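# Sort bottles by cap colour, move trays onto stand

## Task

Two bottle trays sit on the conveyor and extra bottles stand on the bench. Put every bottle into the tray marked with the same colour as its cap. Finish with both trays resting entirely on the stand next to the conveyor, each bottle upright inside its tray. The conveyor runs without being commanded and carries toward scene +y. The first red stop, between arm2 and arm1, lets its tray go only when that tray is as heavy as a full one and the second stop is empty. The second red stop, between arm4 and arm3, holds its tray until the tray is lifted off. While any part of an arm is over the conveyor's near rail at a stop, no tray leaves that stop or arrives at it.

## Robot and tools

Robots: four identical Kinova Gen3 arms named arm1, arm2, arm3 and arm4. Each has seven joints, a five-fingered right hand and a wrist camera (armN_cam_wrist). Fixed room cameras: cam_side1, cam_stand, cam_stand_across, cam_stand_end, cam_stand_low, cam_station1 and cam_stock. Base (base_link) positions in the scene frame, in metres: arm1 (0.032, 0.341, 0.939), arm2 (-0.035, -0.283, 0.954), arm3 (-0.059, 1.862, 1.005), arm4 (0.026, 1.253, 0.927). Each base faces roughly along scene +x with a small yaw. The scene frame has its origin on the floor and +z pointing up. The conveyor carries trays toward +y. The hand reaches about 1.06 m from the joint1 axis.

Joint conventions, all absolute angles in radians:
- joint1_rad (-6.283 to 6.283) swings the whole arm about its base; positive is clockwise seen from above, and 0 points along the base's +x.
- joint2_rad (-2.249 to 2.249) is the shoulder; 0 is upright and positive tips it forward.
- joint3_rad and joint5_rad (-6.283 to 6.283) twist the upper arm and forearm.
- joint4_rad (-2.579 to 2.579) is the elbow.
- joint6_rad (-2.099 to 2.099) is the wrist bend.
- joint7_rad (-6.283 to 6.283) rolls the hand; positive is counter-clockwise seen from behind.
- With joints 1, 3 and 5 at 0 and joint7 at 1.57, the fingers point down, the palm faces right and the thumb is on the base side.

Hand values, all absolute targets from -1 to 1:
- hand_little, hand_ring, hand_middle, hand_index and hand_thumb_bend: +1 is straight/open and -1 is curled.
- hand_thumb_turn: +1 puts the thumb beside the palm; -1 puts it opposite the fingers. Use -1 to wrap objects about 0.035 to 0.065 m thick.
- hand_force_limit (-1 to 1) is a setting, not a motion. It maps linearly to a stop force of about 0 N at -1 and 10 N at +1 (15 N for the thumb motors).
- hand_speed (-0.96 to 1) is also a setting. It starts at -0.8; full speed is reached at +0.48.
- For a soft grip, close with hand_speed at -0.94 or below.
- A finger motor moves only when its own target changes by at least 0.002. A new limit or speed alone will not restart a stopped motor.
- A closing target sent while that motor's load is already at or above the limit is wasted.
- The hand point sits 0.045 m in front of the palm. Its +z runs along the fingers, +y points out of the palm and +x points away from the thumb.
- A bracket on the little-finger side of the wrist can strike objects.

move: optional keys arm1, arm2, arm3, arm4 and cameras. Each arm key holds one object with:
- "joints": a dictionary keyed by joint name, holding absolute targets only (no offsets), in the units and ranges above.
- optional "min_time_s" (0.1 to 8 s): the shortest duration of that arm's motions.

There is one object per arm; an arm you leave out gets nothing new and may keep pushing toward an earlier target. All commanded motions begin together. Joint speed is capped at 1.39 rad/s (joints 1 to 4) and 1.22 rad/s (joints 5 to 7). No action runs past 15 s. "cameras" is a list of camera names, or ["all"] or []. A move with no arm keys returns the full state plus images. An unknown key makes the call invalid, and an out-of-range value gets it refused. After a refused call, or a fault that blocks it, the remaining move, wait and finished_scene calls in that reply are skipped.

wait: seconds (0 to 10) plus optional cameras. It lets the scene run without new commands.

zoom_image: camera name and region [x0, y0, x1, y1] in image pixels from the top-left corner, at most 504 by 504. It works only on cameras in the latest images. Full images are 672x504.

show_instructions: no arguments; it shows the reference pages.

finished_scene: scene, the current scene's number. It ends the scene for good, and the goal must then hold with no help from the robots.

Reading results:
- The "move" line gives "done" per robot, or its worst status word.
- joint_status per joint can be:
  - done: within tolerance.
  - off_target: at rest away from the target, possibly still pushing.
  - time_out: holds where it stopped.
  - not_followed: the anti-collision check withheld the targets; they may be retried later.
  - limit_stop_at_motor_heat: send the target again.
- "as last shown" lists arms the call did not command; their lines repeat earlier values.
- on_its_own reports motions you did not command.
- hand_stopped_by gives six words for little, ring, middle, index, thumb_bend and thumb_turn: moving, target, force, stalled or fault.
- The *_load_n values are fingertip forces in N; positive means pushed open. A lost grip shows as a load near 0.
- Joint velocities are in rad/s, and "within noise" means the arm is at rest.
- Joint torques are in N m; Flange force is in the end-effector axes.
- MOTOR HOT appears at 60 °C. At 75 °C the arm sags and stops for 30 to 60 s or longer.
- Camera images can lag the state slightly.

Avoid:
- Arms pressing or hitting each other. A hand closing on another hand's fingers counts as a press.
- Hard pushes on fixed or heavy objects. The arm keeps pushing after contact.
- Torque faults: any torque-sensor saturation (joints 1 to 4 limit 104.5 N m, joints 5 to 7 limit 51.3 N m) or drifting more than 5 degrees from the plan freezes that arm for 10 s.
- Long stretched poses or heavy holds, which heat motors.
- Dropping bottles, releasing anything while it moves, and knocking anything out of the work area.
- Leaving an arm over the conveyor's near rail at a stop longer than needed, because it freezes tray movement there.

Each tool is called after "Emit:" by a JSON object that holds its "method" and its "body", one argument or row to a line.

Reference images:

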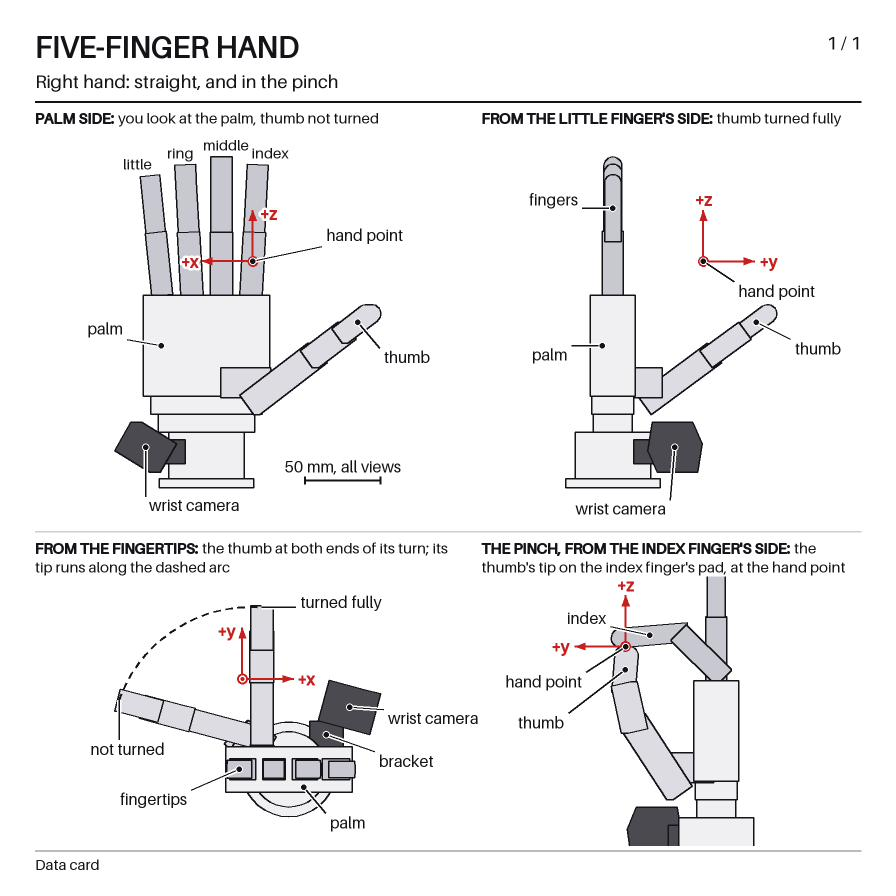

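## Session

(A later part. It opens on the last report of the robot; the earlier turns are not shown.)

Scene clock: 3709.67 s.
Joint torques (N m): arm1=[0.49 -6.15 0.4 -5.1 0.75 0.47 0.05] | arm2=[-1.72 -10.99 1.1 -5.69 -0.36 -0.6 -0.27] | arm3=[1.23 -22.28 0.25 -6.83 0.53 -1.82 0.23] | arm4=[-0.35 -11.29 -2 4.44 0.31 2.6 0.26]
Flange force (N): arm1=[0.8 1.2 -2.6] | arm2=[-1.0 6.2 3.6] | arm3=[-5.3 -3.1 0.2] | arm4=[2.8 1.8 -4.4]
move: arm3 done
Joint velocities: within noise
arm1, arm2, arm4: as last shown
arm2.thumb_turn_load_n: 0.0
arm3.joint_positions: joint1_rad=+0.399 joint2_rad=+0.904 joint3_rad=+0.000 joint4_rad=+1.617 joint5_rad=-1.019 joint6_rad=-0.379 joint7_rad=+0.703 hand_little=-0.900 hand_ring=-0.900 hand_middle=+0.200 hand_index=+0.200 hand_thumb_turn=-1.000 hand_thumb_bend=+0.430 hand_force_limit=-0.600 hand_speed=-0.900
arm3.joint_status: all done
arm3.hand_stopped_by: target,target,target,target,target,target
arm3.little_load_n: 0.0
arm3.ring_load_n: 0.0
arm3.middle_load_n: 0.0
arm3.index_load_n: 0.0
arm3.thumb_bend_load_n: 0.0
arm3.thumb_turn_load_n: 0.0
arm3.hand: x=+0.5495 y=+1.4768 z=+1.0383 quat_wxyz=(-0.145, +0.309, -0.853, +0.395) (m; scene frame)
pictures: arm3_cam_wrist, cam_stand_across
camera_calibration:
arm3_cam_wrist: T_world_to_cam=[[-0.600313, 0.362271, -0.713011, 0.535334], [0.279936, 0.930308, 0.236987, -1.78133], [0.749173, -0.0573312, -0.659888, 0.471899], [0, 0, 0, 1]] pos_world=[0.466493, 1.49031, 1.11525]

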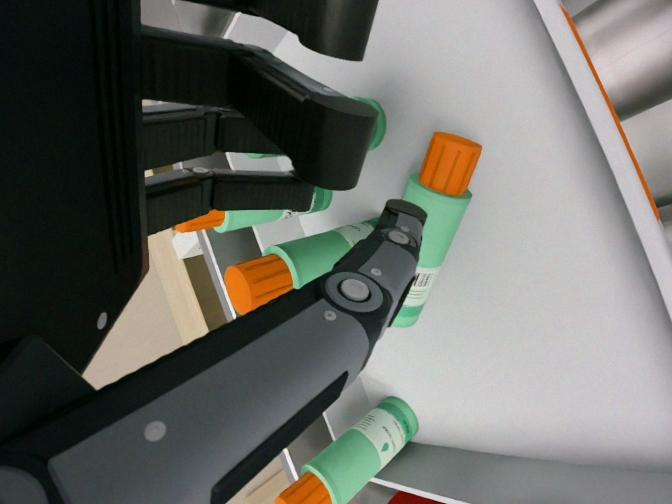

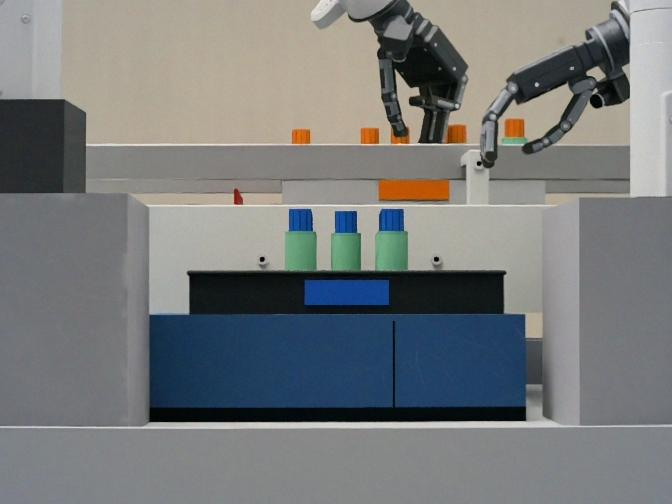

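Emit:
{"method": "move", "body": {
  "arm3": {"joints": {"joint1_rad": 0.3990, "joint2_rad": 0.9839, "joint3_rad": 0, "joint4_rad": 1.6116, "joint5_rad": -0.8751, "joint6_rad": -0.4228, "joint7_rad": 0.5473}, "min_time_s": 2.5},
  "cameras": ["arm3_cam_wrist", "cam_stand_across", "cam_stand_end"]
}}

Emit:
{"method": "zoom_image", "body": {
  "camera": "arm3_cam_wrist",
  "region": [240, 0, 500, 260]
}}

Emit:
{"method": "zoom_image", "body": {
  "camera": "cam_stand_across",
  "region": [360, 60, 540, 180]
}}

Emit:
{"method": "zoom_image", "body": {
  "camera": "cam_stand_end",
  "region": [110, 60, 250, 160]
}}

Scene clock: 3732.03 s.
Joint torques (N m): arm1=[0.47 -6.17 0.28 -5.08 0.76 0.53 0.06] | arm2=[-1.84 -11.07 1.05 -5.61 -0.38 -0.64 -0.23] | arm3=[1.19 -22.61 0.32 -6.29 0.47 -1.96 0.25] | arm4=[-0.4 -11.23 -2.04 4.3 0.39 2.63 0.29]
Flange force (N): arm1=[0.7 1.0 -2.3] | arm2=[-0.5 6.3 3.6] | arm3=[-5.1 -2.0 0.3] | arm4=[2.5 1.4 -4.1]
move: arm3 done
Joint velocities: within noise
arm1, arm2, arm4: as last shown
arm3.joint_positions: joint1_rad=+0.399 joint2_rad=+0.984 joint3_rad=+0.000 joint4_rad=+1.612 joint5_rad=-0.875 joint6_rad=-0.423 joint7_rad=+0.547 hand_little=-0.900 hand_ring=-0.900 hand_middle=+0.200 hand_index=+0.200 hand_thumb_turn=-1.000 hand_thumb_bend=+0.430 hand_force_limit=-0.600 hand_speed=-0.900
arm3.joint_status: all done
arm3.hand_stopped_by: target,target,target,target,target,target
arm3.little_load_n: 0.0
arm3.ring_load_n: 0.0
arm3.middle_load_n: 0.0
arm3.index_load_n: 0.0
arm3.thumb_bend_load_n: 0.0
arm3.thumb_turn_load_n: 0.0
arm3.hand: x=+0.5495 y=+1.4768 z=+0.9984 quat_wxyz=(-0.145, +0.309, -0.853, +0.395) (m; scene frame)
pictures: arm3_cam_wrist, cam_stand_across, cam_stand_end
camera_calibration:
arm3_cam_wrist: T_world_to_cam=[[-0.60034, 0.362181, -0.713033, 0.507092], [0.279878, 0.930343, 0.236919, -1.77174], [0.749173, -0.0573306, -0.659889, 0.445563], [0, 0, 0, 1]] pos_world=[0.466493, 1.49021, 1.07535]

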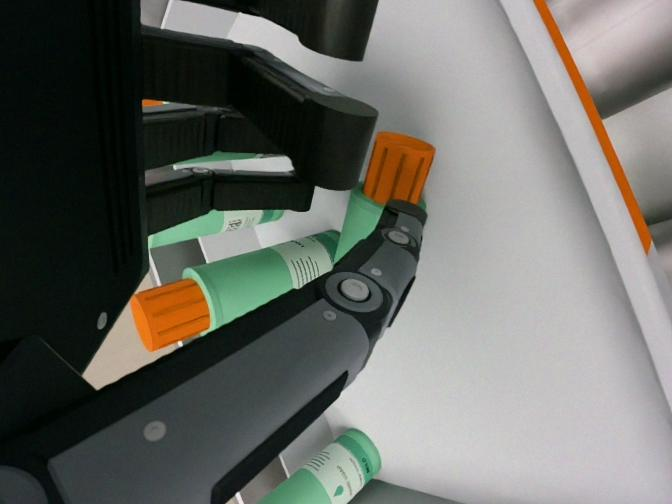

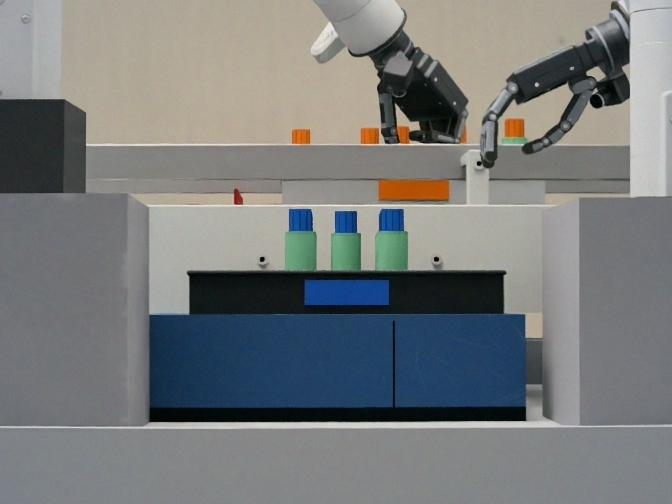

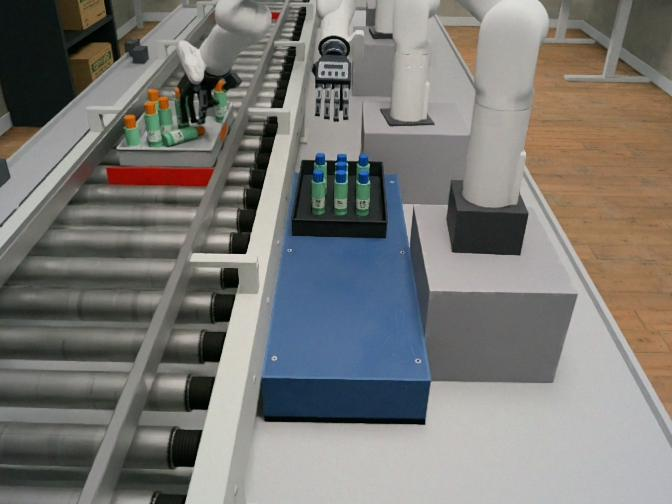

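Scaled by 1.938 from the camera's 672x504 image, which has a finer 960x720 frame.

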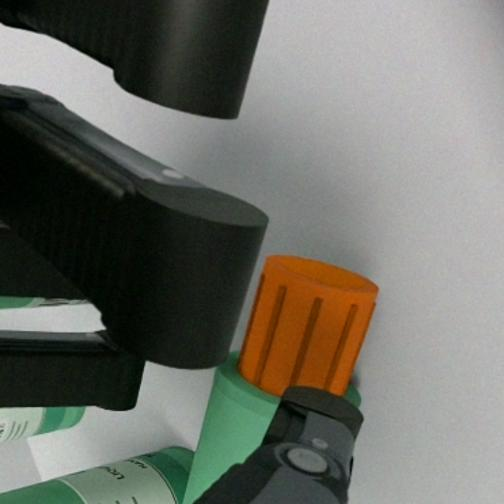

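Scaled by 2.800 from the camera's 672x504 image, which has a finer 960x720 frame.

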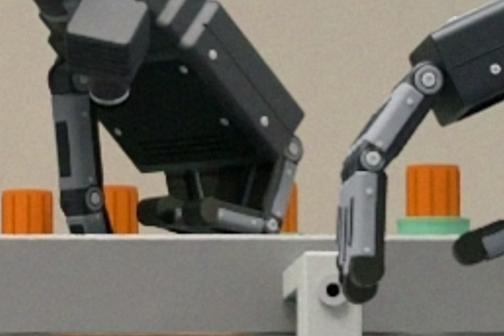

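Scaled by 3.600 from the camera's 672x504 image, which has a finer 960x720 frame.

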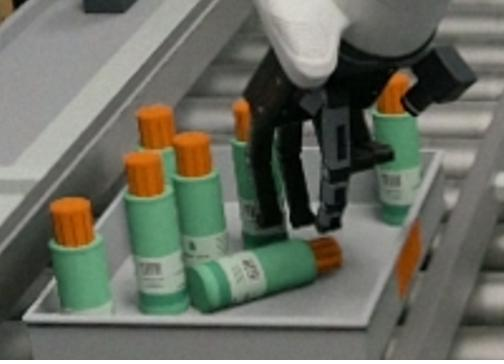

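Emit:
{"method": "move", "body": {
  "arm3": {"joints": {"joint1_rad": 0.3993, "joint2_rad": 1.0334, "joint3_rad": 0, "joint4_rad": 1.6027, "joint5_rad": -0.8097, "joint6_rad": -0.4497, "joint7_rad": 0.4754}, "min_time_s": 2.5},
  "cameras": ["arm3_cam_wrist", "cam_stand_across", "cam_stand_end"]
}}

Emit:
{"method": "zoom_image", "body": {
  "camera": "arm3_cam_wrist",
  "region": [240, 0, 500, 260]
}}

Emit:
{"method": "zoom_image", "body": {
  "camera": "cam_stand_end",
  "region": [110, 60, 250, 160]
}}

Scene clock: 3739.00 s.
Joint torques (N m): arm1=[0.47 -6.2 0.36 -5.09 0.83 0.49 0.02] | arm2=[-1.81 -11.08 1.04 -5.68 -0.39 -0.6 -0.2] | arm3=[1.16 -22.9 0.37 -6.02 0.47 -2.08 0.21] | arm4=[-0.44 -11.31 -2.18 4.29 0.39 2.63 0.21]
Flange force (N): arm1=[0.6 1.0 -2.7] | arm2=[-0.6 6.2 3.4] | arm3=[-5.0 -1.6 0.5] | arm4=[2.0 2.0 -4.0]
move: arm3 done
Joint velocities: within noise
arm1, arm2, arm4: as last shown
arm1.index_load_n: 0.5
arm3.joint_positions: joint1_rad=+0.399 joint2_rad=+1.033 joint3_rad=+0.000 joint4_rad=+1.603 joint5_rad=-0.810 joint6_rad=-0.450 joint7_rad=+0.475 hand_little=-0.900 hand_ring=-0.900 hand_middle=+0.200 hand_index=+0.200 hand_thumb_turn=-1.000 hand_thumb_bend=+0.430 hand_force_limit=-0.600 hand_speed=-0.900
arm3.joint_status: all done
arm3.hand_stopped_by: target,target,target,target,target,target
arm3.little_load_n: 0.0
arm3.ring_load_n: 0.0
arm3.middle_load_n: 0.0
arm3.index_load_n: 0.0
arm3.thumb_bend_load_n: 0.0
arm3.thumb_turn_load_n: 0.0
arm3.hand: x=+0.5495 y=+1.4768 z=+0.9744 quat_wxyz=(-0.145, +0.309, -0.853, +0.395) (m; scene frame)
pictures: arm3_cam_wrist, cam_stand_across, cam_stand_end
camera_calibration:
arm3_cam_wrist: T_world_to_cam=[[-0.60033, 0.362214, -0.713025, 0.489916], [0.2799, 0.93033, 0.236944, -1.76607], [0.749173, -0.0573308, -0.659889, 0.429726], [0, 0, 0, 1]] pos_world=[0.466493, 1.49021, 1.05135]

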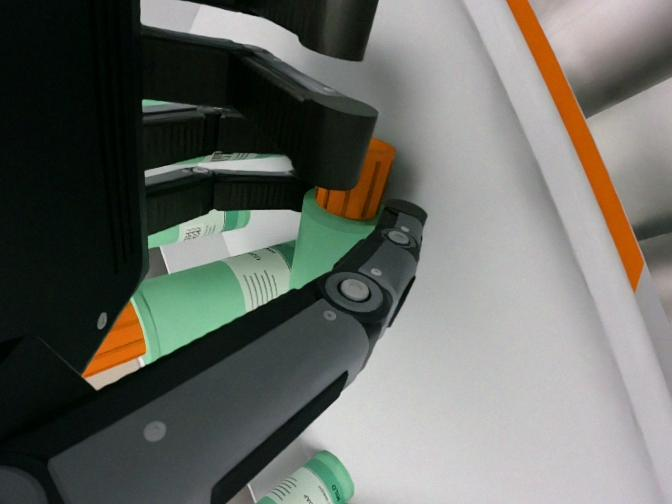

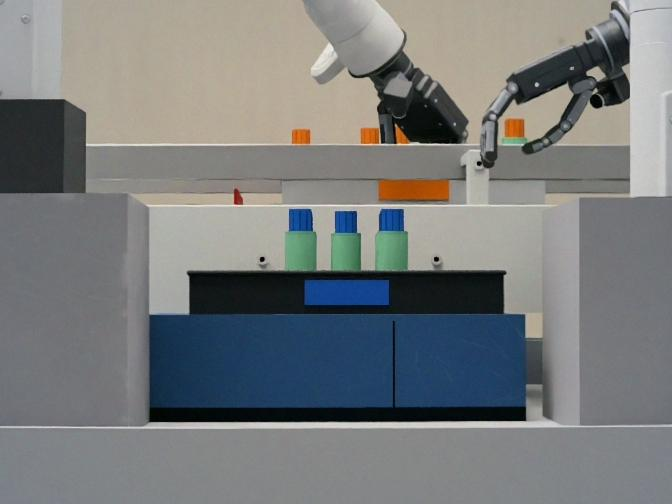

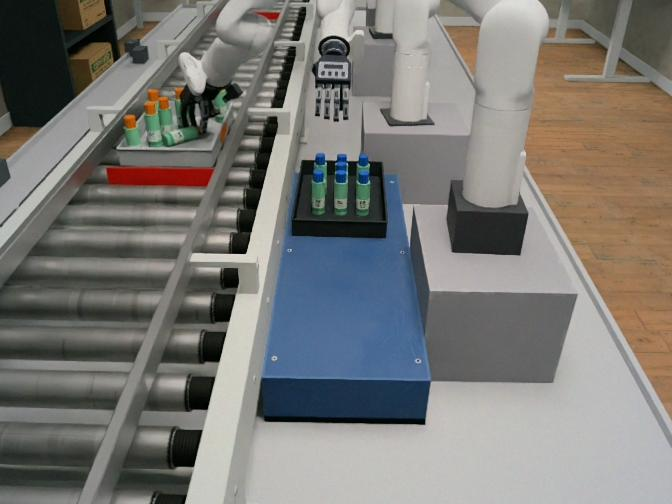

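Scaled by 1.938 from the camera's 672x504 image, which has a finer 960x720 frame.

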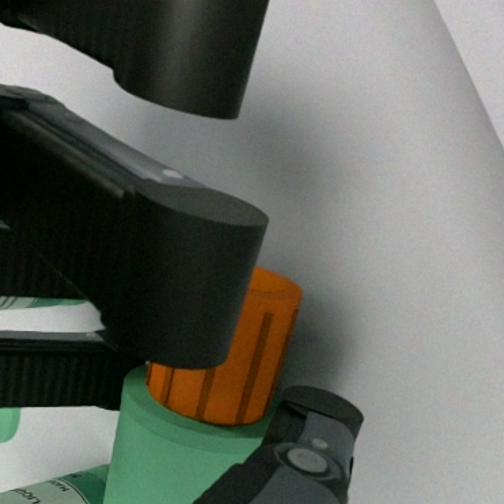

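Scaled by 3.600 from the camera's 672x504 image, which has a finer 960x720 frame.

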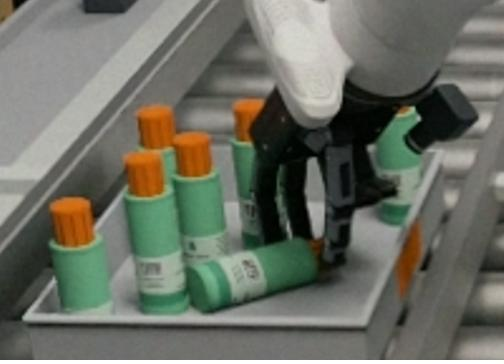

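Emit:
{"method": "move", "body": {
  "arm3": {"joints": {"hand_index": 0.12, "hand_thumb_bend": 0.34, "hand_speed": -0.94, "hand_force_limit": -0.6}},
  "cameras": []
}}

Emit:
{"method": "move", "body": {
  "arm3": {"joints": {"hand_index": -0.05, "hand_thumb_bend": 0.18, "hand_speed": -0.95, "hand_force_limit": -0.45}},
  "cameras": ["arm3_cam_wrist", "cam_stand_end"]
}}

Emit:
{"method": "zoom_image", "body": {
  "camera": "arm3_cam_wrist",
  "region": [240, 0, 500, 260]
}}

Emit:
{"method": "zoom_image", "body": {
  "camera": "cam_stand_end",
  "region": [110, 60, 250, 160]
}}

Scene clock: 3750.70 s.
Joint torques (N m): arm1=[0.49 -6.18 0.39 -5.07 0.79 0.49 0] | arm2=[-1.79 -11 1.1 -5.68 -0.39 -0.6 -0.25] | arm3=[1.21 -22.79 0.37 -6.06 0.44 -2.07 0.23] | arm4=[-0.35 -11.3 -2.17 4.39 0.4 2.62 0.26]
Flange force (N): arm1=[0.6 1.0 -2.7] | arm2=[-0.8 6.2 3.4] | arm3=[-4.9 -1.5 0.1] | arm4=[2.6 1.8 -4.2]
move: arm3 done
Joint velocities: within noise
arm1, arm2, arm4: as last shown
arm1.little_load_n: 0.5
arm1.middle_load_n: -0.5
arm1.index_load_n: 0.0
arm2.index_load_n: -0.5
arm2.thumb_bend_load_n: -0.5
arm3.joint_positions: joint1_rad=+0.399 joint2_rad=+1.033 joint3_rad=+0.000 joint4_rad=+1.603 joint5_rad=-0.810 joint6_rad=-0.450 joint7_rad=+0.475 hand_little=-0.900 hand_ring=-0.900 hand_middle=+0.200 hand_index=+0.120 hand_thumb_turn=-1.000 hand_thumb_bend=+0.340 hand_force_limit=-0.600 hand_speed=-0.940
arm3.joint_status: all done
arm3.hand_stopped_by: target,target,target,target,target,target
arm3.little_load_n: 0.0
arm3.ring_load_n: 0.0
arm3.middle_load_n: 0.0
arm3.index_load_n: 0.0
arm3.thumb_bend_load_n: 0.0
arm3.thumb_turn_load_n: 0.0
arm3.hand: x=+0.5495 y=+1.4768 z=+0.9744 quat_wxyz=(-0.145, +0.309, -0.853, +0.395) (m; scene frame)
arm4.ring_load_n: -0.5
pictures: none
No camera images: "cameras" was empty.

Scene clock: 3751.73 s.
Joint torques (N m): arm1=[0.5 -6.26 0.35 -5.07 0.86 0.49 0.01] | arm2=[-1.82 -11.01 1.11 -5.66 -0.36 -0.65 -0.22] | arm3=[1.2 -23.14 0.36 -6.13 0.44 -2.14 0.2] | arm4=[-0.35 -11.24 -1.99 4.46 0.41 2.63 0.33]
Flange force (N): arm1=[0.4 1.1 -2.7] | arm2=[-0.8 6.2 3.6] | arm3=[-5.0 -1.4 0.8] | arm4=[3.2 1.5 -4.2]
move: arm3 off_target
Joint velocities: within noise
arm1, arm2, arm4: as last shown
arm1.little_load_n: 0.0
arm1.middle_load_n: 0.0
arm2.index_load_n: 0.0
arm2.thumb_bend_load_n: 0.0
arm3.joint_positions: joint1_rad=+0.399 joint2_rad=+1.033 joint3_rad=+0.000 joint4_rad=+1.603 joint5_rad=-0.810 joint6_rad=-0.450 joint7_rad=+0.475 hand_little=-0.900 hand_ring=-0.900 hand_middle=+0.200 hand_index=+0.065 hand_thumb_turn=-1.000 hand_thumb_bend=+0.295 hand_force_limit=-0.450 hand_speed=-0.950
arm3.joint_status: hand_index off_target (ended at +0.065, target -0.050); hand_thumb_bend off_target (ended at +0.295, target +0.180); the others done
arm3.hand_stopped_by: target,target,target,force,force,target
arm3.little_load_n: 0.0
arm3.ring_load_n: 0.0
arm3.middle_load_n: 0.0
arm3.index_load_n: 4.5
arm3.thumb_bend_load_n: 4.0
arm3.thumb_turn_load_n: -1.0
arm3.hand: x=+0.5495 y=+1.4768 z=+0.9744 quat_wxyz=(-0.145, +0.309, -0.853, +0.395) (m; scene frame)
arm4.ring_load_n: 0.0
pictures: arm3_cam_wrist, cam_stand_end
camera_calibration:
arm3_cam_wrist: T_world_to_cam=[[-0.60034, 0.362181, -0.713033, 0.489979], [0.279878, 0.930343, 0.236919, -1.76605], [0.749173, -0.0573306, -0.659889, 0.429726], [0, 0, 0, 1]] pos_world=[0.466493, 1.49021, 1.05135]

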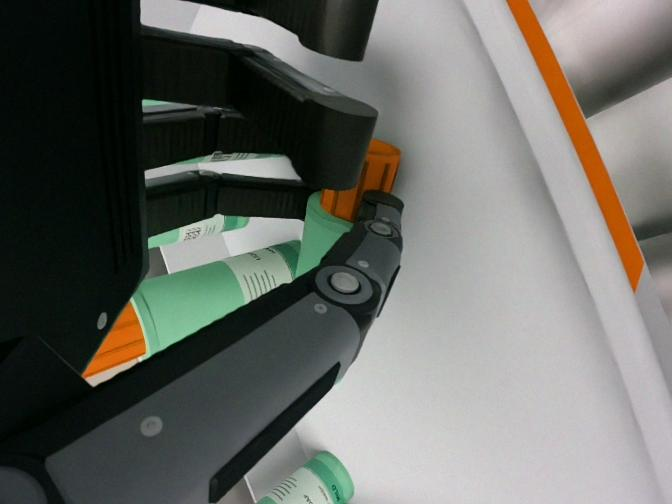

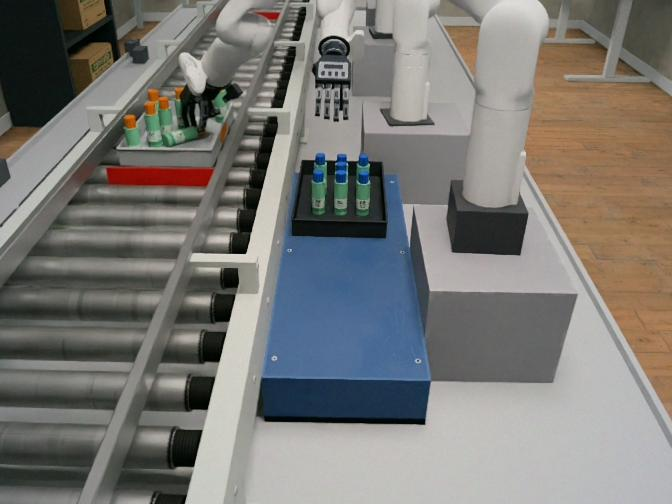

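Scaled by 1.938 from the camera's 672x504 image, which has a finer 960x720 frame.

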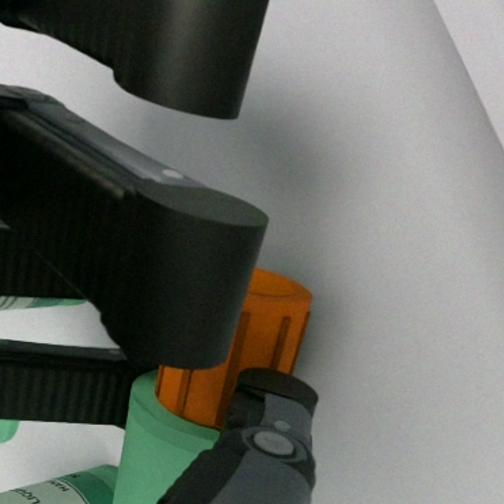

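Scaled by 3.600 from the camera's 672x504 image, which has a finer 960x720 frame.

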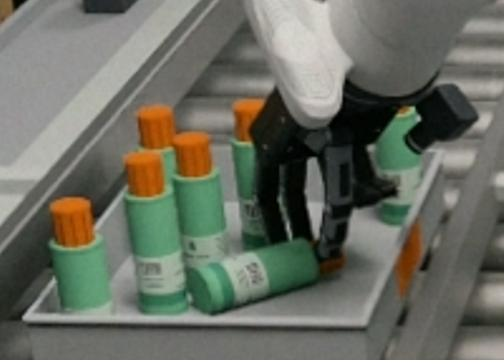

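Emit:
{"method": "move", "body": {
  "arm3": {"joints": {"hand_index": 0.2, "hand_thumb_bend": 0.43, "hand_speed": -0.92, "hand_force_limit": -0.6}},
  "cameras": []
}}

Emit:
{"method": "move", "body": {
  "arm3": {"joints": {"joint1_rad": 0.3994, "joint2_rad": 1.0438, "joint3_rad": 0, "joint4_rad": 1.6003, "joint5_rad": -0.7966, "joint6_rad": -0.4557, "joint7_rad": 0.4607}, "min_time_s": 1.5},
  "cameras": ["arm3_cam_wrist"]
}}

Emit:
{"method": "zoom_image", "body": {
  "camera": "arm3_cam_wrist",
  "region": [240, 0, 500, 260]
}}

Scene clock: 3773.27 s.
Joint torques (N m): arm1=[0.5 -6.2 0.46 -5.14 0.79 0.46 0.01] | arm2=[-1.75 -10.98 1.05 -5.68 -0.41 -0.61 -0.21] | arm3=[1.19 -22.83 0.37 -6.03 0.45 -2.07 0.23] | arm4=[-0.34 -11.14 -2.08 4.45 0.3 2.63 0.26]
Flange force (N): arm1=[0.8 1.3 -2.8] | arm2=[-0.8 5.9 3.2] | arm3=[-4.9 -1.6 0.3] | arm4=[2.9 1.4 -4.9]
move: arm3 done
Joint velocities: within noise
arm1, arm2, arm4: as last shown
arm1.ring_load_n: 0.5
arm2.thumb_turn_load_n: -0.5
arm3.joint_positions: joint1_rad=+0.399 joint2_rad=+1.033 joint3_rad=+0.000 joint4_rad=+1.603 joint5_rad=-0.810 joint6_rad=-0.450 joint7_rad=+0.475 hand_little=-0.900 hand_ring=-0.900 hand_middle=+0.200 hand_index=+0.200 hand_thumb_turn=-1.000 hand_thumb_bend=+0.430 hand_force_limit=-0.600 hand_speed=-0.920
arm3.joint_status: all done
arm3.hand_stopped_by: target,target,target,target,target,target
arm3.little_load_n: 0.0
arm3.ring_load_n: 0.0
arm3.middle_load_n: 0.0
arm3.index_load_n: 0.0
arm3.thumb_bend_load_n: 0.0
arm3.thumb_turn_load_n: 0.0
arm3.hand: x=+0.5495 y=+1.4768 z=+0.9744 quat_wxyz=(-0.145, +0.309, -0.853, +0.395) (m; scene frame)
pictures: none
No camera images: "cameras" was empty.

Scene clock: 3775.07 s.
Joint torques (N m): arm1=[0.44 -6.2 0.41 -5.09 0.78 0.47 0.03] | arm2=[-1.78 -11.05 1.03 -5.72 -0.36 -0.59 -0.24] | arm3=[0.9 -9.39 -1.39 -1.88 0.03 1.24 0.16] | arm4=[-0.36 -11.26 -2.07 4.41 0.36 2.54 0.25]
Flange force (N): arm1=[0.6 1.1 -2.6] | arm2=[-0.8 6.3 3.5] | arm3=[-2.5 -13.5 -18.9] | arm4=[2.8 1.6 -4.5]
move: arm3 done
Joint velocities: within noise
arm1, arm2, arm4: as last shown
arm1.ring_load_n: 0.0
arm2.thumb_turn_load_n: 0.0
arm3.joint_positions: joint1_rad=+0.399 joint2_rad=+1.044 joint3_rad=+0.000 joint4_rad=+1.600 joint5_rad=-0.797 joint6_rad=-0.456 joint7_rad=+0.461 hand_little=-0.900 hand_ring=-0.900 hand_middle=+0.199 hand_index=+0.200 hand_thumb_turn=-1.000 hand_thumb_bend=+0.430 hand_force_limit=-0.600 hand_speed=-0.920
arm3.joint_status: all done
arm3.hand_stopped_by: target,target,target,target,target,target
arm3.little_load_n: 0.5
arm3.ring_load_n: 0.0
arm3.middle_load_n: -9.5
arm3.index_load_n: 0.0
arm3.thumb_bend_load_n: 0.0
arm3.thumb_turn_load_n: -0.5
arm3.hand: x=+0.5497 y=+1.4767 z=+0.9696 quat_wxyz=(-0.146, +0.309, -0.853, +0.395) (m; scene frame)
arm4.middle_load_n: -0.5
pictures: arm3_cam_wrist
camera_calibration:
arm3_cam_wrist: T_world_to_cam=[[-0.599666, 0.362226, -0.713577, 0.48677], [0.279846, 0.930313, 0.237073, -1.76493], [0.749724, -0.0575272, -0.659245, 0.425778], [0, 0, 0, 1]] pos_world=[0.466591, 1.49011, 1.04646]

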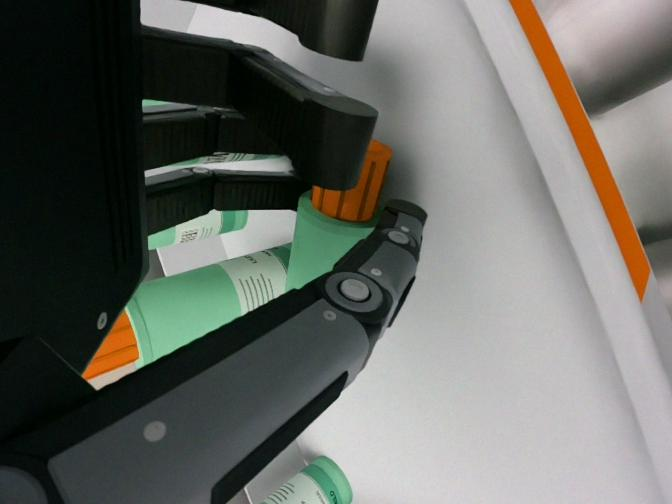

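Scaled by 1.938 from the camera's 672x504 image, which has a finer 960x720 frame.

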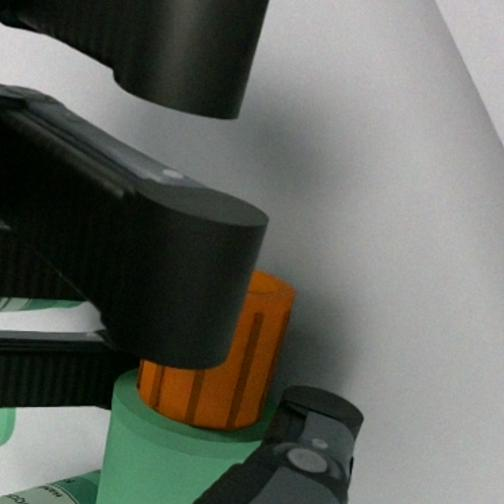

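Emit:
{"method": "move", "body": {
  "arm3": {"joints": {"joint1_rad": 0.3993, "joint2_rad": 1.0334, "joint3_rad": 0, "joint4_rad": 1.6027, "joint5_rad": -0.8097, "joint6_rad": -0.4497, "joint7_rad": 0.4754}, "min_time_s": 1.0},
  "cameras": ["cam_stand_end"]
}}

Emit:
{"method": "zoom_image", "body": {
  "camera": "cam_stand_end",
  "region": [110, 60, 250, 160]
}}

Scene clock: 3781.07 s.
Joint torques (N m): arm1=[0.5 -6.21 0.33 -5.06 0.77 0.52 0.06] | arm2=[-1.66 -11.03 1.11 -5.63 -0.35 -0.59 -0.19] | arm3=[1.22 -22.81 0.34 -6.09 0.48 -2.03 0.21] | arm4=[-0.38 -11.27 -2.06 4.38 0.39 2.63 0.22]
Flange force (N): arm1=[0.6 1.2 -2.3] | arm2=[-0.7 5.7 3.5] | arm3=[-5.1 -1.5 0.0] | arm4=[2.4 1.8 -3.9]
move: arm3 done
Joint velocities: within noise
arm1.joint_positions: joint1_rad=-1.469 joint2_rad=+0.091 joint3_rad=+0.000 joint4_rad=+2.366 joint5_rad=+0.834 joint6_rad=+0.886 joint7_rad=-2.187 hand_little=-0.900 hand_ring=-0.900 hand_middle=+0.320 hand_index=+0.228 hand_thumb_turn=-1.000 hand_thumb_bend=+0.430 hand_force_limit=+0.200 hand_speed=-0.900
arm1.joint_status: not commanded
arm1.hand_stopped_by: target,target,target,target,target,target
arm1.little_load_n: 0.0
arm1.ring_load_n: 0.0
arm1.middle_load_n: 0.0
arm1.index_load_n: 0.0
arm1.thumb_bend_load_n: 0.0
arm1.thumb_turn_load_n: 0.0
arm1.hand: x=+0.1914 y=+0.6093 z=+1.1002 quat_wxyz=(-0.211, +0.675, -0.675, +0.210) (m; scene frame)
arm2.joint_positions: joint1_rad=+1.152 joint2_rad=+0.279 joint3_rad=+0.000 joint4_rad=+2.205 joint5_rad=+2.148 joint6_rad=-0.704 joint7_rad=-1.104 hand_little=-0.900 hand_ring=-0.900 hand_middle=+0.320 hand_index=+0.200 hand_thumb_turn=-1.000 hand_thumb_bend=+0.430 hand_force_limit=+0.200 hand_speed=-0.900
arm2.joint_status: not commanded
arm2.hand_stopped_by: target,target,target,target,target,target
arm2.little_load_n: 0.0
arm2.ring_load_n: 0.0
arm2.middle_load_n: 0.0
arm2.index_load_n: 0.0
arm2.thumb_bend_load_n: 0.0
arm2.thumb_turn_load_n: 0.0
arm2.hand: x=+0.1786 y=-0.5492 z=+1.1000 quat_wxyz=(-0.206, +0.677, -0.673, +0.217) (m; scene frame)
arm3.joint_positions: joint1_rad=+0.399 joint2_rad=+1.033 joint3_rad=+0.000 joint4_rad=+1.603 joint5_rad=-0.810 joint6_rad=-0.450 joint7_rad=+0.475 hand_little=-0.900 hand_ring=-0.900 hand_middle=+0.200 hand_index=+0.200 hand_thumb_turn=-1.000 hand_thumb_bend=+0.430 hand_force_limit=-0.600 hand_speed=-0.920
arm3.joint_status: all done
arm3.hand_stopped_by: target,target,target,target,target,target
arm3.little_load_n: 0.0
arm3.ring_load_n: 0.0
arm3.middle_load_n: 0.0
arm3.index_load_n: 0.0
arm3.thumb_bend_load_n: 0.0
arm3.thumb_turn_load_n: 0.0
arm3.hand: x=+0.5495 y=+1.4767 z=+0.9744 quat_wxyz=(-0.145, +0.309, -0.853, +0.395) (m; scene frame)
arm4.joint_positions: joint1_rad=+0.659 joint2_rad=+0.895 joint3_rad=+0.000 joint4_rad=+2.530 joint5_rad=-1.206 joint6_rad=+1.014 joint7_rad=-2.849 hand_little=+0.200 hand_ring=+0.200 hand_middle=+0.200 hand_index=+0.200 hand_thumb_turn=-1.000 hand_thumb_bend=+0.050 hand_force_limit=+0.300 hand_speed=-0.920
arm4.joint_status: not commanded
arm4.hand_stopped_by: target,target,target,target,target,target
arm4.little_load_n: 0.0
arm4.ring_load_n: 0.0
arm4.middle_load_n: 0.0
arm4.index_load_n: 0.0
arm4.thumb_bend_load_n: 0.0
arm4.thumb_turn_load_n: 0.0
arm4.hand: x=+0.1931 y=+1.3813 z=+0.9846 quat_wxyz=(+0.540, -0.842, -0.003, -0.004) (m; scene frame)
pictures: cam_stand_end

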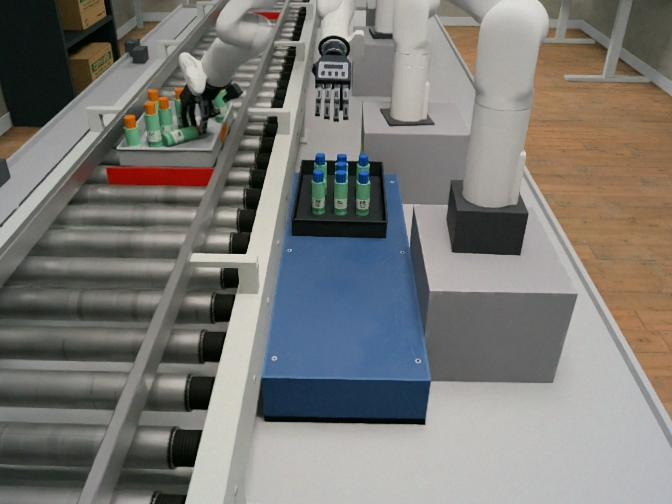

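Scaled by 3.600 from the camera's 672x504 image, which has a finer 960x720 frame.

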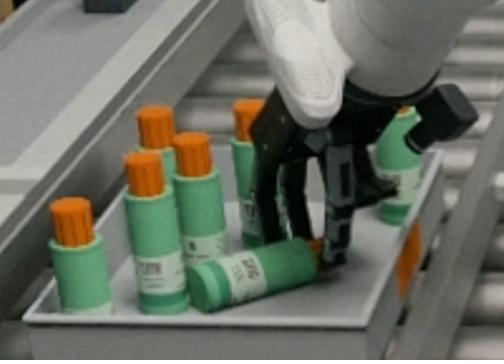

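Emit:
{"method": "move", "body": {
  "arm3": {"joints": {"joint1_rad": 0.3986, "joint2_rad": 0.9044, "joint3_rad": 0, "joint4_rad": 1.6167, "joint5_rad": -1.0185, "joint6_rad": -0.3793, "joint7_rad": 0.7026, "hand_middle": 0.3}, "min_time_s": 2.0},
  "cameras": []
}}

Emit:
{"method": "move", "body": {
  "arm3": {"joints": {"joint1_rad": 0.3653, "joint2_rad": 0.9430, "joint3_rad": 0, "joint4_rad": 1.7472, "joint5_rad": -0.6719, "joint6_rad": -0.6618, "joint7_rad": 0.3189}, "min_time_s": 2.5},
  "cameras": ["arm3_cam_wrist", "cam_stand_across", "cam_stand_end"]
}}

Emit:
{"method": "zoom_image", "body": {
  "camera": "cam_stand_end",
  "region": [110, 60, 250, 160]
}}

Emit:
{"method": "zoom_image", "body": {
  "camera": "cam_stand_across",
  "region": [360, 60, 540, 180]
}}

Scene clock: 3810.20 s.
Joint torques (N m): arm1=[0.46 -6.19 0.39 -5.04 0.79 0.48 0.06] | arm2=[-1.71 -11.01 1.11 -5.68 -0.42 -0.61 -0.25] | arm3=[1.25 -22.21 0.29 -6.87 0.5 -1.82 0.24] | arm4=[-0.35 -11.26 -2.13 4.29 0.36 2.56 0.26]
Flange force (N): arm1=[0.5 1.1 -2.6] | arm2=[-0.8 6.0 3.5] | arm3=[-5.1 -2.8 -0.1] | arm4=[2.5 1.5 -4.3]
move: arm3 done
Joint velocities: within noise
arm1, arm2, arm4: as last shown
arm3.joint_positions: joint1_rad=+0.399 joint2_rad=+0.904 joint3_rad=+0.000 joint4_rad=+1.617 joint5_rad=-1.018 joint6_rad=-0.379 joint7_rad=+0.703 hand_little=-0.900 hand_ring=-0.900 hand_middle=+0.300 hand_index=+0.200 hand_thumb_turn=-1.000 hand_thumb_bend=+0.430 hand_force_limit=-0.600 hand_speed=-0.920
arm3.joint_status: all done
arm3.hand_stopped_by: target,target,target,target,target,target
arm3.little_load_n: 0.0
arm3.ring_load_n: 0.0
arm3.middle_load_n: 0.0
arm3.index_load_n: 0.0
arm3.thumb_bend_load_n: 0.0
arm3.thumb_turn_load_n: 0.0
arm3.hand: x=+0.5495 y=+1.4768 z=+1.0383 quat_wxyz=(-0.145, +0.309, -0.853, +0.395) (m; scene frame)
arm4.index_load_n: -0.5
pictures: none
No camera images: "cameras" was empty.

Scene clock: 3813.07 s.
Joint torques (N m): arm1=[0.52 -6.19 0.3 -5.15 0.73 0.48 0.05] | arm2=[-1.77 -11.01 1.08 -5.64 -0.37 -0.63 -0.23] | arm3=[1.21 -21.73 0.45 -5.87 0.54 -2.42 0.17] | arm4=[-0.33 -11.22 -2.15 4.41 0.38 2.67 0.22]
Flange force (N): arm1=[0.8 1.3 -2.3] | arm2=[-0.7 6.0 3.5] | arm3=[-4.0 0.0 -0.3] | arm4=[2.5 1.7 -4.1]
move: arm3 done
Joint velocities: within noise
arm1, arm2, arm4: as last shown
arm1.thumb_turn_load_n: 0.5
arm3.joint_positions: joint1_rad=+0.365 joint2_rad=+0.943 joint3_rad=+0.000 joint4_rad=+1.747 joint5_rad=-0.672 joint6_rad=-0.662 joint7_rad=+0.319 hand_little=-0.900 hand_ring=-0.900 hand_middle=+0.300 hand_index=+0.200 hand_thumb_turn=-1.000 hand_thumb_bend=+0.430 hand_force_limit=-0.600 hand_speed=-0.920
arm3.joint_status: all done
arm3.hand_stopped_by: target,target,target,target,target,target
arm3.little_load_n: 0.0
arm3.ring_load_n: 0.0
arm3.middle_load_n: 0.0
arm3.index_load_n: 0.0
arm3.thumb_bend_load_n: 0.0
arm3.thumb_turn_load_n: 0.0
arm3.hand: x=+0.5508 y=+1.4751 z=+1.0383 quat_wxyz=(-0.172, +0.295, -0.815, +0.468) (m; scene frame)
arm4.middle_load_n: 0.5
arm4.index_load_n: 0.0
pictures: arm3_cam_wrist, cam_stand_across, cam_stand_end
camera_calibration:
arm3_cam_wrist: T_world_to_cam=[[-0.514192, 0.260142, -0.817272, 0.748116], [0.259435, 0.955428, 0.140892, -1.70606], [0.817496, -0.139583, -0.558763, 0.4495], [0, 0, 0, 1]] pos_world=[0.459822, 1.49815, 1.10295]

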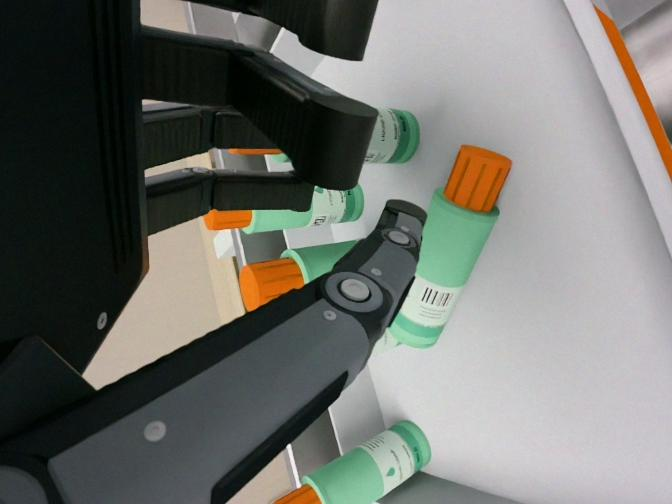

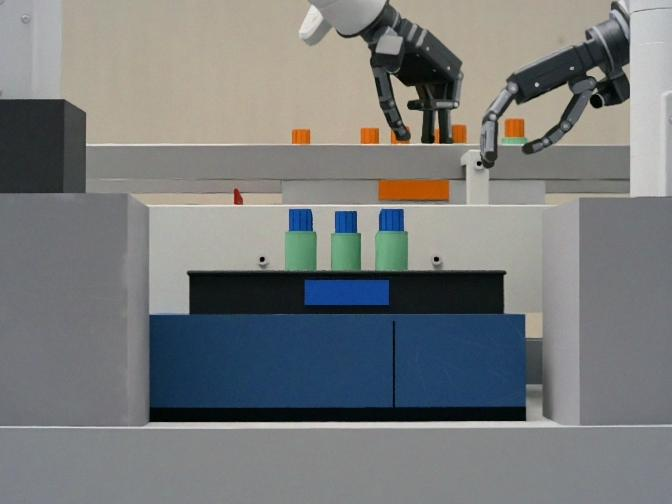

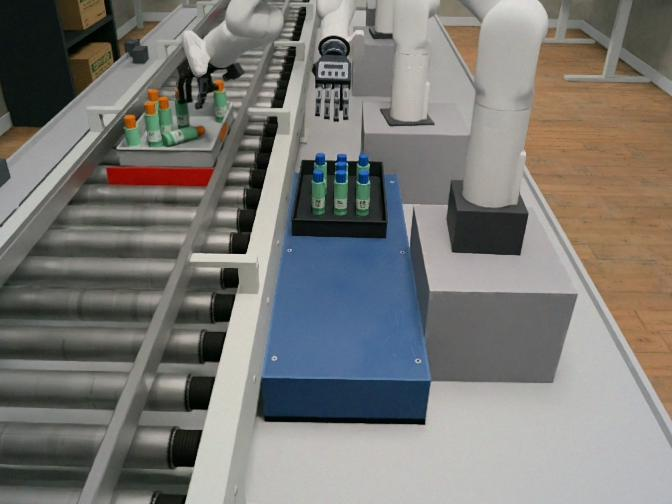

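Scaled by 3.600 from the camera's 672x504 image, which has a finer 960x720 frame.

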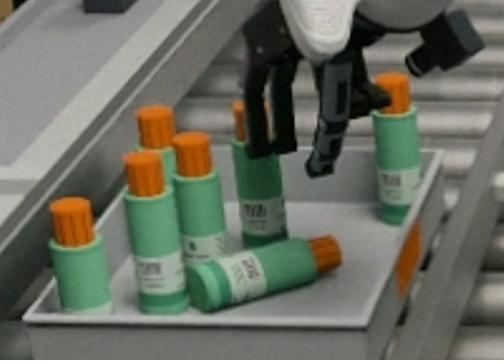

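Scaled by 2.800 from the camera's 672x504 image, which has a finer 960x720 frame.

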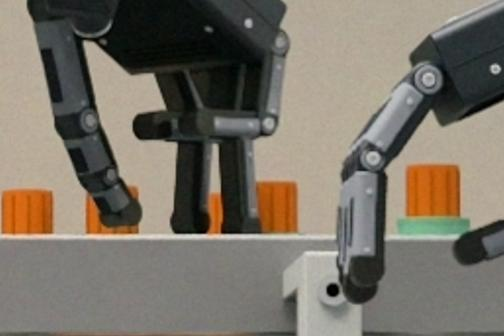

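Emit:
{"method": "move", "body": {
  "arm3": {"joints": {"joint1_rad": 0.3657, "joint2_rad": 1.0313, "joint3_rad": 0, "joint4_rad": 1.7298, "joint5_rad": -0.6194, "joint6_rad": -0.7183, "joint7_rad": 0.2516}, "min_time_s": 2.5},
  "cameras": ["arm3_cam_wrist", "cam_stand_across", "cam_stand_end"]
}}

Emit:
{"method": "zoom_image", "body": {
  "camera": "cam_stand_end",
  "region": [110, 60, 250, 160]
}}

Emit:
{"method": "zoom_image", "body": {
  "camera": "arm3_cam_wrist",
  "region": [240, 0, 500, 260]
}}

Scene clock: 3819.70 s.
Joint torques (N m): arm1=[0.61 -6.25 0.37 -5.08 0.78 0.48 0.01] | arm2=[-1.76 -11.01 1.14 -5.69 -0.39 -0.61 -0.23] | arm3=[1.18 -22.08 0.51 -5.32 0.46 -2.51 0.19] | arm4=[-0.34 -11.26 -2.23 4.45 0.31 2.59 0.25]
Flange force (N): arm1=[0.5 1.3 -2.7] | arm2=[-0.9 6.1 3.5] | arm3=[-3.6 0.2 -0.2] | arm4=[2.8 1.8 -4.9]
move: arm3 done
Joint velocities: within noise
arm1, arm2, arm4: as last shown
arm1.thumb_turn_load_n: 0.0
arm2.thumb_turn_load_n: 0.5
arm3.joint_positions: joint1_rad=+0.366 joint2_rad=+1.031 joint3_rad=+0.000 joint4_rad=+1.730 joint5_rad=-0.619 joint6_rad=-0.718 joint7_rad=+0.252 hand_little=-0.900 hand_ring=-0.900 hand_middle=+0.300 hand_index=+0.200 hand_thumb_turn=-1.000 hand_thumb_bend=+0.430 hand_force_limit=-0.600 hand_speed=-0.920
arm3.joint_status: all done
arm3.hand_stopped_by: target,target,target,target,target,target
arm3.little_load_n: 0.0
arm3.ring_load_n: 0.0
arm3.middle_load_n: 0.0
arm3.index_load_n: 0.0
arm3.thumb_bend_load_n: 0.0
arm3.thumb_turn_load_n: 0.0
arm3.hand: x=+0.5509 y=+1.4752 z=+0.9983 quat_wxyz=(-0.172, +0.295, -0.815, +0.468) (m; scene frame)
arm4.middle_load_n: 0.0
pictures: arm3_cam_wrist, cam_stand_across, cam_stand_end
camera_calibration:
arm3_cam_wrist: T_world_to_cam=[[-0.514224, 0.259937, -0.817317, 0.715927], [0.259158, 0.955512, 0.140835, -1.70041], [0.817564, -0.139394, -0.558712, 0.426755], [0, 0, 0, 1]] pos_world=[0.459922, 1.49815, 1.06305]

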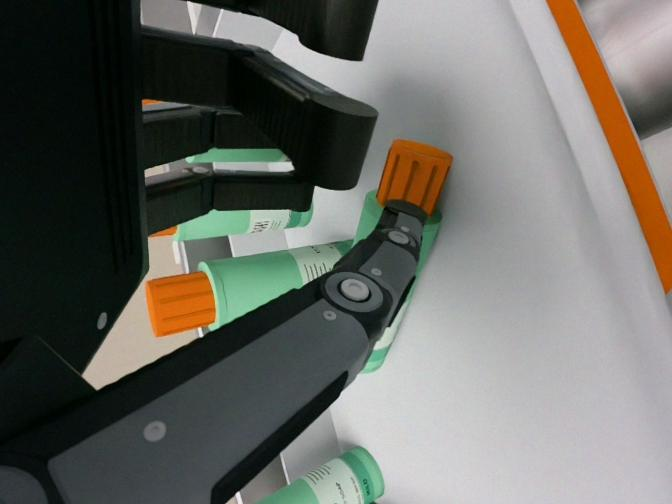

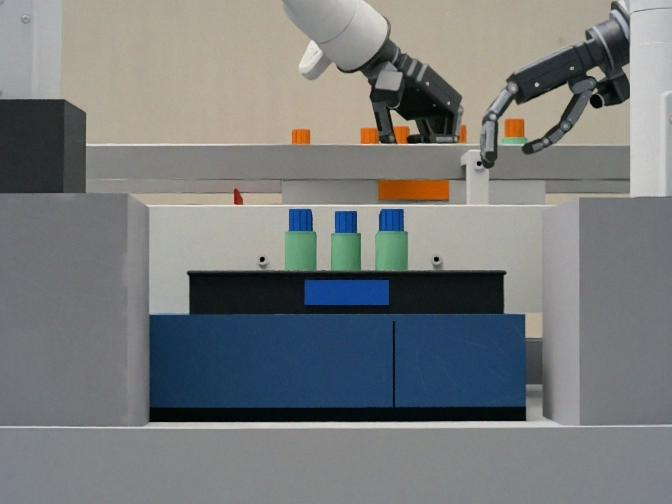

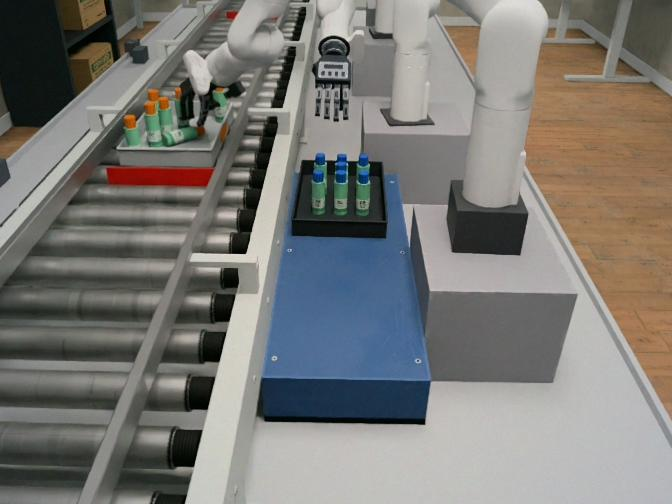

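Scaled by 3.600 from the camera's 672x504 image, which has a finer 960x720 frame.

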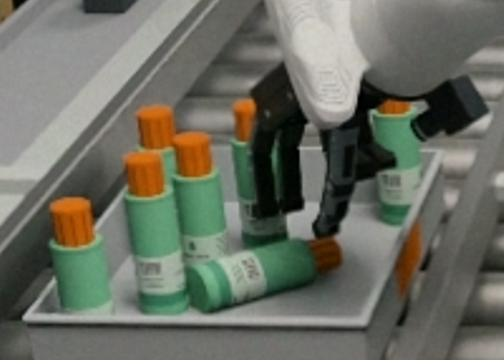

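Scaled by 1.938 from the camera's 672x504 image, which has a finer 960x720 frame.

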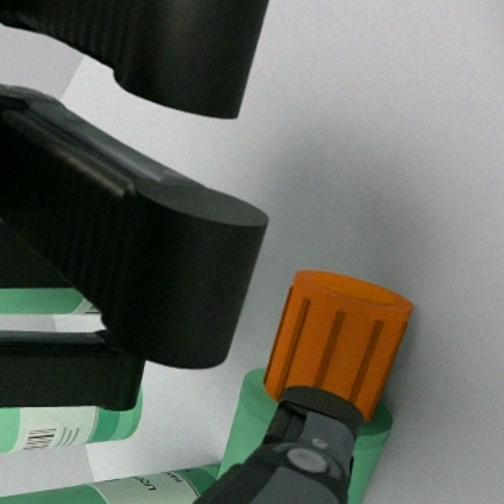

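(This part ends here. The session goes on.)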